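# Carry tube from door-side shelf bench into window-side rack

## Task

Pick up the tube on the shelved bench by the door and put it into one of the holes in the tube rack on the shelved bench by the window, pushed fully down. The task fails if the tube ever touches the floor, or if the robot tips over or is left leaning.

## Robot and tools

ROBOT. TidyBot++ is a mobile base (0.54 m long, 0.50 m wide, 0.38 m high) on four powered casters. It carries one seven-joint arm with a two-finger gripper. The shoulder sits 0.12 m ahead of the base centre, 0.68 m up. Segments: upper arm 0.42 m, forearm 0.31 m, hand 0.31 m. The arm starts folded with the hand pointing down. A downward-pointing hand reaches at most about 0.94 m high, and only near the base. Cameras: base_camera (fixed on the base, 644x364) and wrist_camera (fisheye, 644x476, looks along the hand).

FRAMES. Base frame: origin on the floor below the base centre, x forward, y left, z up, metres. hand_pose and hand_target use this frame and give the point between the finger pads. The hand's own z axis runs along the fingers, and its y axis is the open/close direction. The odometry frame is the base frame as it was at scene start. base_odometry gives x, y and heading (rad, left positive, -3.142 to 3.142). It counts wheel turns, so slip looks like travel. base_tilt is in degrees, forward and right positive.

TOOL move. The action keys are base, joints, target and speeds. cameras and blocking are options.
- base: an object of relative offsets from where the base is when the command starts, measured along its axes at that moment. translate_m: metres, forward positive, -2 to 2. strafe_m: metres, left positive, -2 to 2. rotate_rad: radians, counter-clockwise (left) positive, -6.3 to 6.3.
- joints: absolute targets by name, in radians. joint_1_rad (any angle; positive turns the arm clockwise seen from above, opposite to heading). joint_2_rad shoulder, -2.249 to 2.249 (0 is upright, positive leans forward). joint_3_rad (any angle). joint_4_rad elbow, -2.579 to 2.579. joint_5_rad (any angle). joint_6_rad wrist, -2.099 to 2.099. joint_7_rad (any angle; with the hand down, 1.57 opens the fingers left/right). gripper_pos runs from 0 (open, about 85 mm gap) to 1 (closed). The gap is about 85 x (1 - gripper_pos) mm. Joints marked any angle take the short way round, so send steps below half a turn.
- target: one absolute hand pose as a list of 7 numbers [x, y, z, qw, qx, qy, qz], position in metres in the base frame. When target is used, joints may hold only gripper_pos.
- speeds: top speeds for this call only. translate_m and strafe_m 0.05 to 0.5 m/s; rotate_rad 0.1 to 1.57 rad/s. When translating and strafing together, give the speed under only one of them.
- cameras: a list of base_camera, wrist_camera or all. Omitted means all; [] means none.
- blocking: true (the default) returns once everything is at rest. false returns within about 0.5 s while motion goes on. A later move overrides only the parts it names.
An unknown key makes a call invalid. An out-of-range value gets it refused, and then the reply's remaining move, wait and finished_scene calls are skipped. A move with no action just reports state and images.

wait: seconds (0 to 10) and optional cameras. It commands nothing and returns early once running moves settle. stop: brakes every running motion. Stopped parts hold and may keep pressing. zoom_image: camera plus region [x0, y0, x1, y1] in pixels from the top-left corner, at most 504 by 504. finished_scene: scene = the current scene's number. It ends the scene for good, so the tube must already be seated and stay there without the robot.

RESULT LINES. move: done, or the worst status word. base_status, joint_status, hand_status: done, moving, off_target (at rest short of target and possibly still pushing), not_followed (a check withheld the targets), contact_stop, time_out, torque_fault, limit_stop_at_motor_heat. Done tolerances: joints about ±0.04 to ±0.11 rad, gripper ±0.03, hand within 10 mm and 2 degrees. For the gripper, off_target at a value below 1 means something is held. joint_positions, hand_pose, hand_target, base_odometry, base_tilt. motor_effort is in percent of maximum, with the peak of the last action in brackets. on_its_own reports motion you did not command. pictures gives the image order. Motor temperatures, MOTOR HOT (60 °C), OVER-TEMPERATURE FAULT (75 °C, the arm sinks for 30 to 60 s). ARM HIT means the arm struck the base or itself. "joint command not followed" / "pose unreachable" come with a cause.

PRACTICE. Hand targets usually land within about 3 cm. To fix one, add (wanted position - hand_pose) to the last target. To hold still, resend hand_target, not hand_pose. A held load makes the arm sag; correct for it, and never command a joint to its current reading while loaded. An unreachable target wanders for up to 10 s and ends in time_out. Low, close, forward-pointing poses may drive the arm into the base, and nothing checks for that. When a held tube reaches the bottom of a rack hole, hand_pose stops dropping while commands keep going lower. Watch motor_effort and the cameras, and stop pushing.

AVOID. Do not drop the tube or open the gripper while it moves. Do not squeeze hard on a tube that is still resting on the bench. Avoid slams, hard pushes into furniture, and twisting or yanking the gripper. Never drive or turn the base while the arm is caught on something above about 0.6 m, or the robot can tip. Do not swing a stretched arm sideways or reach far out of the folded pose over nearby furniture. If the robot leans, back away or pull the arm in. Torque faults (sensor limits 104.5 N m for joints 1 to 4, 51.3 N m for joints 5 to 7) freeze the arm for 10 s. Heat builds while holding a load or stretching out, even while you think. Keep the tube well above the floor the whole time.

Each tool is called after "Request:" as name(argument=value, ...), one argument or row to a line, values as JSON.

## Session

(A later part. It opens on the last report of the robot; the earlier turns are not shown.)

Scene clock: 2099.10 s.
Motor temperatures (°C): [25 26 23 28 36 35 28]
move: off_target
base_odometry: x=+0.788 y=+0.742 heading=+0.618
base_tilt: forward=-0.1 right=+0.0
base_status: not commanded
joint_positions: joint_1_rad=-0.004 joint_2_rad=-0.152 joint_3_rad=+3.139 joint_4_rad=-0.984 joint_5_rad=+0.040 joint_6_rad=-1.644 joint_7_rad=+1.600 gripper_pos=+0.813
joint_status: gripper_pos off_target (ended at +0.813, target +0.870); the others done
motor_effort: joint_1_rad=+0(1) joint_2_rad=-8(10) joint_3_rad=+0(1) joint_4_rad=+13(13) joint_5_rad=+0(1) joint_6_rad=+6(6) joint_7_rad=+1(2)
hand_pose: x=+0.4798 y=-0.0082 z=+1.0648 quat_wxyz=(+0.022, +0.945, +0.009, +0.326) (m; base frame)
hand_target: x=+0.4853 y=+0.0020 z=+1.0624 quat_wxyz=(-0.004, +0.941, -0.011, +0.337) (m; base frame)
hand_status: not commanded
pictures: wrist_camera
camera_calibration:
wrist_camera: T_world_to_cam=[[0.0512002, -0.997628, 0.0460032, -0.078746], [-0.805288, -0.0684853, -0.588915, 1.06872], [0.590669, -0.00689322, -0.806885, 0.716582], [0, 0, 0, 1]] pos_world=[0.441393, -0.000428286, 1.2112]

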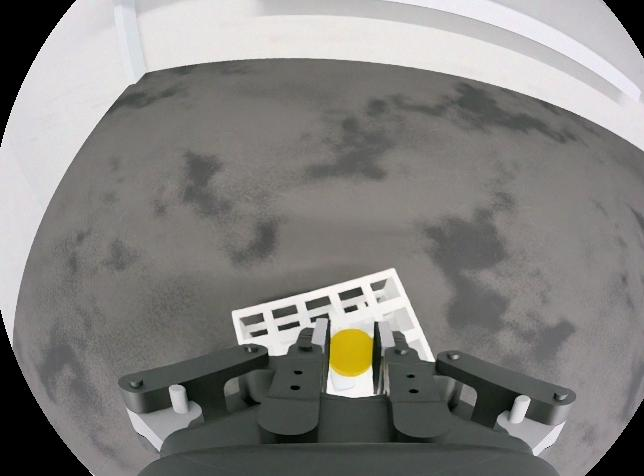

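Request:
move(
  joints={"joint_1_rad": 0.0, "joint_2_rad": -0.179, "joint_3_rad": 3.14, "joint_4_rad": -1.078, "joint_5_rad": 0.0, "joint_6_rad": -1.567, "joint_7_rad": 1.545, "gripper_pos": 0.87},
  cameras=["wrist_camera"],
)

Request:
zoom_image(
  camera="wrist_camera",
  region=[320, 240, 420, 400],
)

Request:
zoom_image(
  camera="wrist_camera",
  region=[215, 280, 315, 360],
)

Scene clock: 2135.43 s.
Motor temperatures (°C): [25 26 23 28 36 35 28]
move: off_target
base_odometry: x=+0.788 y=+0.742 heading=+0.618
base_tilt: forward=-0.1 right=+0.0
base_status: not commanded
joint_positions: joint_1_rad=-0.004 joint_2_rad=-0.169 joint_3_rad=+3.139 joint_4_rad=-1.040 joint_5_rad=+0.040 joint_6_rad=-1.607 joint_7_rad=+1.600 gripper_pos=+0.813
joint_status: gripper_pos off_target (ended at +0.813, target +0.870); the others done
motor_effort: joint_1_rad=+0(1) joint_2_rad=-9(9) joint_3_rad=+0(1) joint_4_rad=+13(13) joint_5_rad=+0(1) joint_6_rad=+6(6) joint_7_rad=+1(2)
hand_pose: x=+0.4802 y=-0.0082 z=+1.0540 quat_wxyz=(+0.022, +0.945, +0.010, +0.326) (m; base frame)
hand_target: x=+0.4848 y=+0.0020 z=+1.0486 quat_wxyz=(-0.004, +0.943, -0.011, +0.331) (m; base frame)
hand_status: not commanded
pictures: wrist_camera
camera_calibration:
wrist_camera: T_world_to_cam=[[0.0523414, -0.997526, 0.0469336, -0.0798132], [-0.806117, -0.0699449, -0.587608, 1.06175], [0.589437, -0.00707775, -0.807784, 0.70918], [0, 0, 0, 1]] pos_world=[0.442054, -0.000332514, 1.2005]

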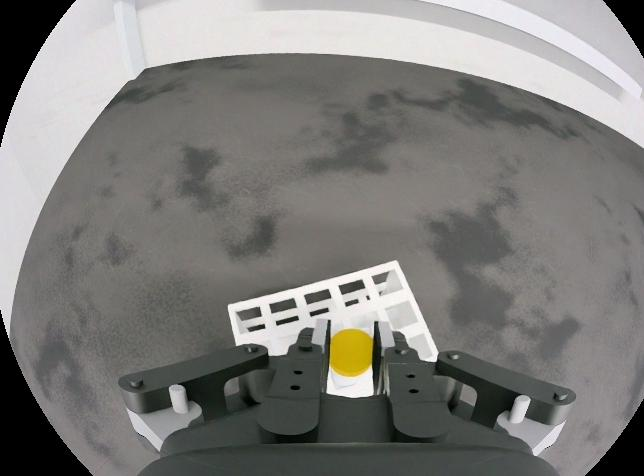

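Scaled by 3.150.

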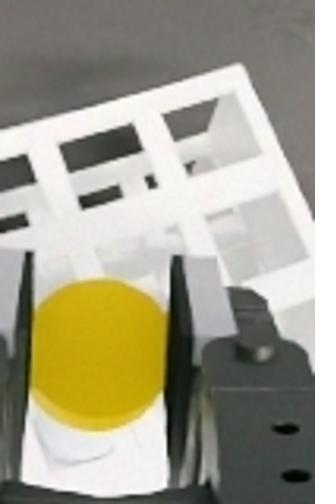

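Scaled by 5.040.

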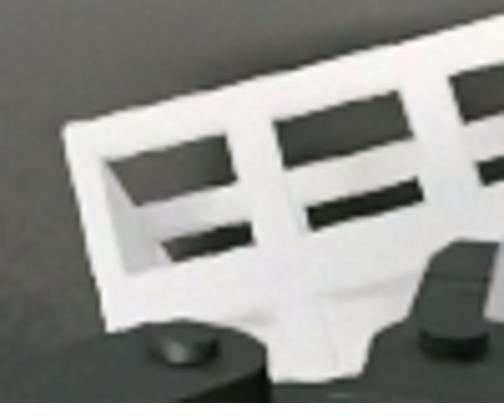

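Request:
move(
  joints={"joint_1_rad": 0.0, "joint_2_rad": -0.187, "joint_3_rad": 3.14, "joint_4_rad": -1.112, "joint_5_rad": 0.0, "joint_6_rad": -1.546, "joint_7_rad": 1.545, "gripper_pos": 0.87},
  cameras=["wrist_camera"],
)

Request:
zoom_image(
  camera="wrist_camera",
  region=[320, 240, 420, 400],
)

Scene clock: 2161.13 s.
Motor temperatures (°C): [25 26 23 28 36 35 28]
move: off_target
base_odometry: x=+0.788 y=+0.742 heading=+0.618
base_tilt: forward=-0.1 right=+0.0
base_status: not commanded
joint_positions: joint_1_rad=-0.004 joint_2_rad=-0.186 joint_3_rad=+3.139 joint_4_rad=-1.068 joint_5_rad=+0.040 joint_6_rad=-1.578 joint_7_rad=+1.599 gripper_pos=+0.813
joint_status: gripper_pos off_target (ended at +0.813, target +0.870); the others done
motor_effort: joint_1_rad=+0(1) joint_2_rad=-6(9) joint_3_rad=+0(1) joint_4_rad=+11(12) joint_5_rad=+0(1) joint_6_rad=+4(5) joint_7_rad=+1(2)
hand_pose: x=+0.4800 y=-0.0082 z=+1.0538 quat_wxyz=(+0.023, +0.942, +0.010, +0.334) (m; base frame)
hand_target: x=+0.4853 y=+0.0020 z=+1.0405 quat_wxyz=(-0.004, +0.944, -0.011, +0.329) (m; base frame)
hand_status: not commanded
pictures: wrist_camera
camera_calibration:
wrist_camera: T_world_to_cam=[[0.0521588, -0.997465, 0.0484033, -0.0812494], [-0.795051, -0.0708063, -0.602396, 1.07174], [0.604296, -0.0070628, -0.796729, 0.690346], [0, 0, 0, 1]] pos_world=[0.439153, -0.000281595, 1.19956]

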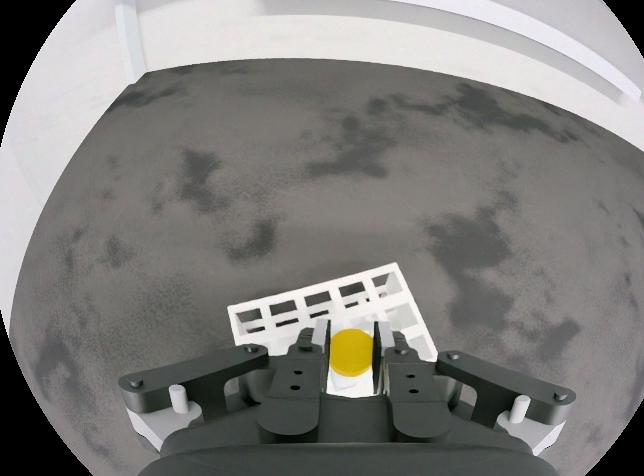

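Scaled by 3.150.

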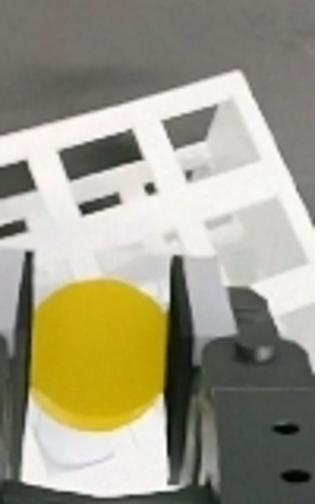

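Request:
move(
  joints={"joint_1_rad": 0.0, "joint_2_rad": -0.190, "joint_3_rad": 3.14, "joint_4_rad": -1.122, "joint_5_rad": 0.0, "joint_6_rad": -1.620, "joint_7_rad": 1.545, "gripper_pos": 0.87},
  cameras=["wrist_camera"],
)

Request:
zoom_image(
  camera="wrist_camera",
  region=[320, 240, 420, 400],
)

Scene clock: 2180.97 s.
Motor temperatures (°C): [25 26 23 28 36 35 28]
move: off_target
base_odometry: x=+0.788 y=+0.742 heading=+0.618
base_tilt: forward=-0.1 right=+0.0
base_status: not commanded
joint_positions: joint_1_rad=-0.004 joint_2_rad=-0.198 joint_3_rad=+3.139 joint_4_rad=-1.072 joint_5_rad=+0.040 joint_6_rad=-1.590 joint_7_rad=+1.599 gripper_pos=+0.813
joint_status: gripper_pos off_target (ended at +0.813, target +0.870); the others done
motor_effort: joint_1_rad=+0(1) joint_2_rad=-4(7) joint_3_rad=+0(1) joint_4_rad=+9(13) joint_5_rad=+0(1) joint_6_rad=+1(6) joint_7_rad=+1(2)
hand_pose: x=+0.4723 y=-0.0083 z=+1.0536 quat_wxyz=(+0.022, +0.943, +0.010, +0.332) (m; base frame)
hand_target: x=+0.4650 y=+0.0020 z=+1.0237 quat_wxyz=(-0.004, +0.957, -0.012, +0.291) (m; base frame)
hand_status: not commanded
pictures: wrist_camera
camera_calibration:
wrist_camera: T_world_to_cam=[[0.0519713, -0.997502, 0.0478431, -0.0801967], [-0.798249, -0.070282, -0.598214, 1.06251], [0.600082, -0.00710074, -0.799907, 0.700195], [0, 0, 0, 1]] pos_world=[0.432139, -0.000349219, 1.19954]

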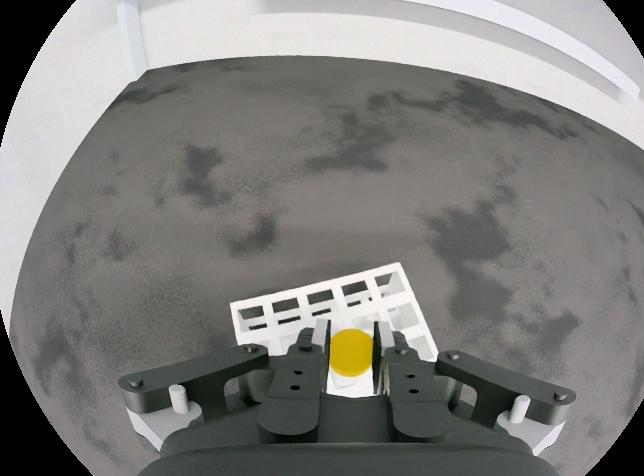

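Scaled by 3.150.

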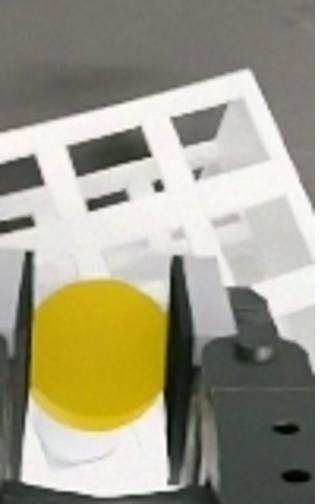

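Request:
move(
  joints={"joint_1_rad": 0.0, "joint_2_rad": -0.190, "joint_3_rad": 3.14, "joint_4_rad": -1.070, "joint_5_rad": 0.0, "joint_6_rad": -1.595, "joint_7_rad": 1.545, "gripper_pos": 0.87},
  cameras=["wrist_camera"],
)

Scene clock: 2210.17 s.
Motor temperatures (°C): [25 26 23 28 36 35 28]
move: off_target
base_odometry: x=+0.788 y=+0.742 heading=+0.618
base_tilt: forward=-0.1 right=+0.0
base_status: not commanded
joint_positions: joint_1_rad=-0.004 joint_2_rad=-0.198 joint_3_rad=+3.139 joint_4_rad=-1.072 joint_5_rad=+0.040 joint_6_rad=-1.590 joint_7_rad=+1.599 gripper_pos=+0.813
joint_status: gripper_pos off_target (ended at +0.813, target +0.870); the others done
motor_effort: joint_1_rad=+0(1) joint_2_rad=-7(8) joint_3_rad=+0(1) joint_4_rad=+13(13) joint_5_rad=+0(1) joint_6_rad=+4(5) joint_7_rad=+1(2)
hand_pose: x=+0.4722 y=-0.0083 z=+1.0540 quat_wxyz=(+0.022, +0.943, +0.010, +0.332) (m; base frame)
hand_target: x=+0.4743 y=+0.0020 z=+1.0506 quat_wxyz=(-0.004, +0.945, -0.011, +0.327) (m; base frame)
hand_status: not commanded
pictures: wrist_camera
camera_calibration:
wrist_camera: T_world_to_cam=[[0.0519253, -0.997502, 0.0478874, -0.0802359], [-0.797668, -0.0702787, -0.598988, 1.06321], [0.600857, -0.00709566, -0.799325, 0.699589], [0, 0, 0, 1]] pos_world=[0.431904, -0.0003503, 1.19989]

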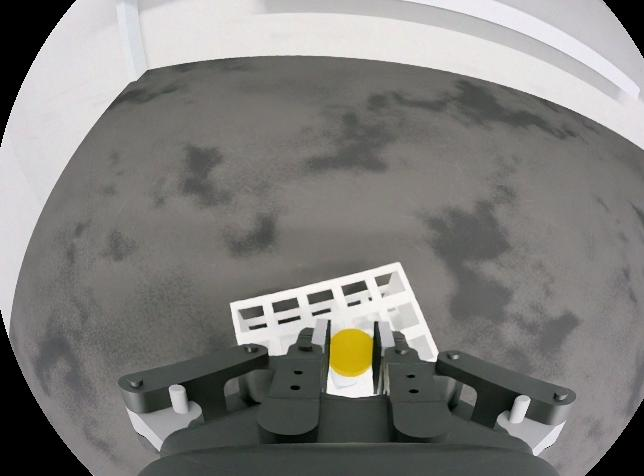

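Request:
move(
  joints={"gripper_pos": 0.65},
  cameras=["wrist_camera"],
)

Request:
zoom_image(
  camera="wrist_camera",
  region=[310, 250, 420, 400],
)

Scene clock: 2216.53 s.
Motor temperatures (°C): [25 26 23 28 36 35 28]
move: done
base_odometry: x=+0.788 y=+0.742 heading=+0.618
base_tilt: forward=-0.1 right=+0.1
base_status: not commanded
joint_positions: joint_1_rad=-0.004 joint_2_rad=-0.198 joint_3_rad=+3.139 joint_4_rad=-1.072 joint_5_rad=+0.040 joint_6_rad=-1.590 joint_7_rad=+1.599 gripper_pos=+0.650
joint_status: all done
motor_effort: joint_1_rad=+0(1) joint_2_rad=-8(9) joint_3_rad=+0(1) joint_4_rad=+13(14) joint_5_rad=+0(0) joint_6_rad=+6(6) joint_7_rad=+1(2)
hand_pose: x=+0.4722 y=-0.0083 z=+1.0540 quat_wxyz=(+0.022, +0.943, +0.010, +0.332) (m; base frame)
hand_target: x=+0.4743 y=+0.0020 z=+1.0506 quat_wxyz=(-0.004, +0.945, -0.011, +0.327) (m; base frame)
hand_status: not commanded
pictures: wrist_camera
camera_calibration:
wrist_camera: T_world_to_cam=[[0.0519253, -0.997502, 0.0478874, -0.0802359], [-0.797668, -0.0702787, -0.598988, 1.06321], [0.600857, -0.00709566, -0.799325, 0.699589], [0, 0, 0, 1]] pos_world=[0.431904, -0.0003503, 1.19989]

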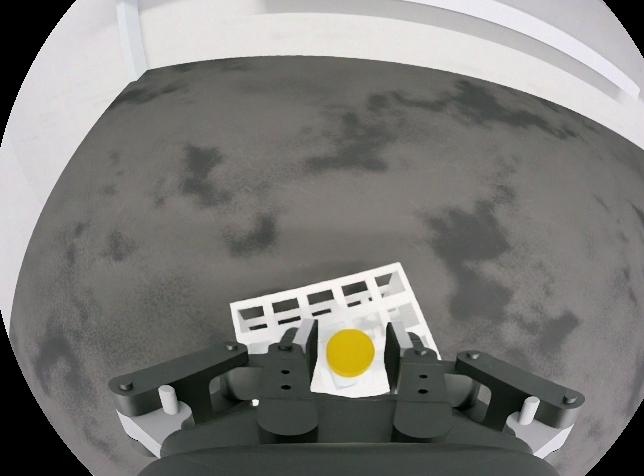

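Scaled by 3.360.

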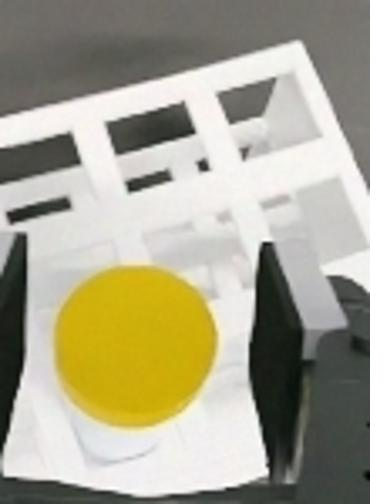

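Request:
move(
  base={"translate_m": -0.15},
  speeds={"translate_m": 0.3},
  joints={"gripper_pos": 0.3},
  cameras=["wrist_camera"],
)

Request:
zoom_image(
  camera="wrist_camera",
  region=[220, 160, 440, 320],
)

Scene clock: 2233.57 s.
Motor temperatures (°C): [25 26 23 28 36 35 28]
move: done
base_odometry: x=+0.665 y=+0.655 heading=+0.618
base_tilt: forward=-0.1 right=+0.1
base_status: done
joint_positions: joint_1_rad=-0.004 joint_2_rad=-0.200 joint_3_rad=+3.139 joint_4_rad=-1.072 joint_5_rad=+0.040 joint_6_rad=-1.590 joint_7_rad=+1.599 gripper_pos=+0.300
joint_status: all done
motor_effort: joint_1_rad=+0(1) joint_2_rad=-8(12) joint_3_rad=+0(1) joint_4_rad=+14(14) joint_5_rad=+0(0) joint_6_rad=+6(6) joint_7_rad=+1(2)
hand_pose: x=+0.4716 y=-0.0083 z=+1.0545 quat_wxyz=(+0.022, +0.943, +0.010, +0.333) (m; base frame)
hand_target: x=+0.4743 y=+0.0020 z=+1.0506 quat_wxyz=(-0.004, +0.945, -0.011, +0.327) (m; base frame)
hand_status: not commanded
pictures: wrist_camera
camera_calibration:
wrist_camera: T_world_to_cam=[[0.0518506, -0.997502, 0.0479614, -0.0802775], [-0.796734, -0.0702746, -0.60023, 1.06395], [0.602102, -0.0070902, -0.798388, 0.698802], [0, 0, 0, 1]] pos_world=[0.431096, -0.000353848, 1.20038]

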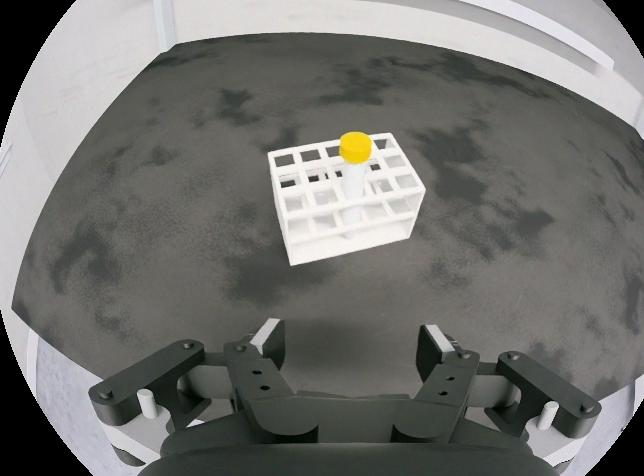

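Scaled by 2.291.

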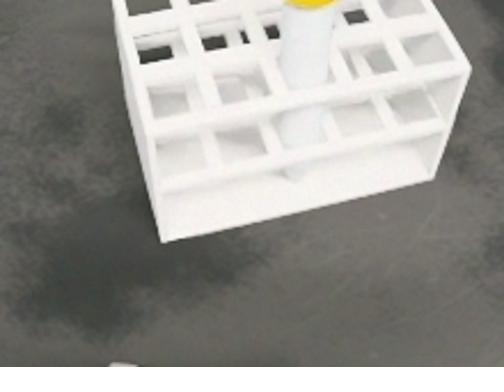

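Request:
zoom_image(
  camera="wrist_camera",
  region=[260, 120, 440, 270],
)

Request:
zoom_image(
  camera="wrist_camera",
  region=[310, 180, 400, 260],
)

Scaled by 2.800.

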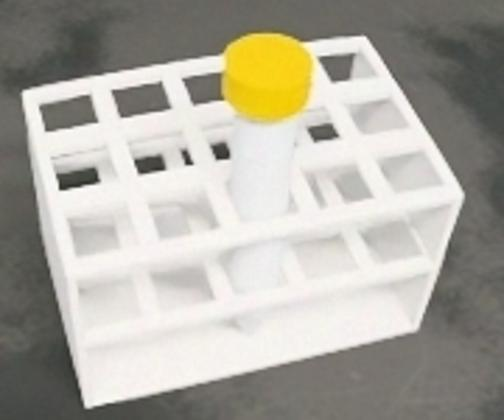

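Scaled by 5.600.

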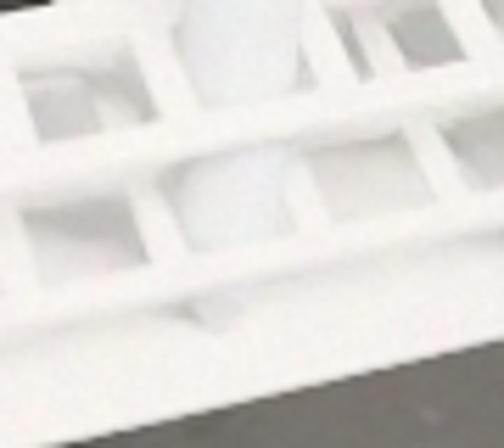

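Request:
finished_scene(
  scene=2,
)

The scene is finished: the task was done.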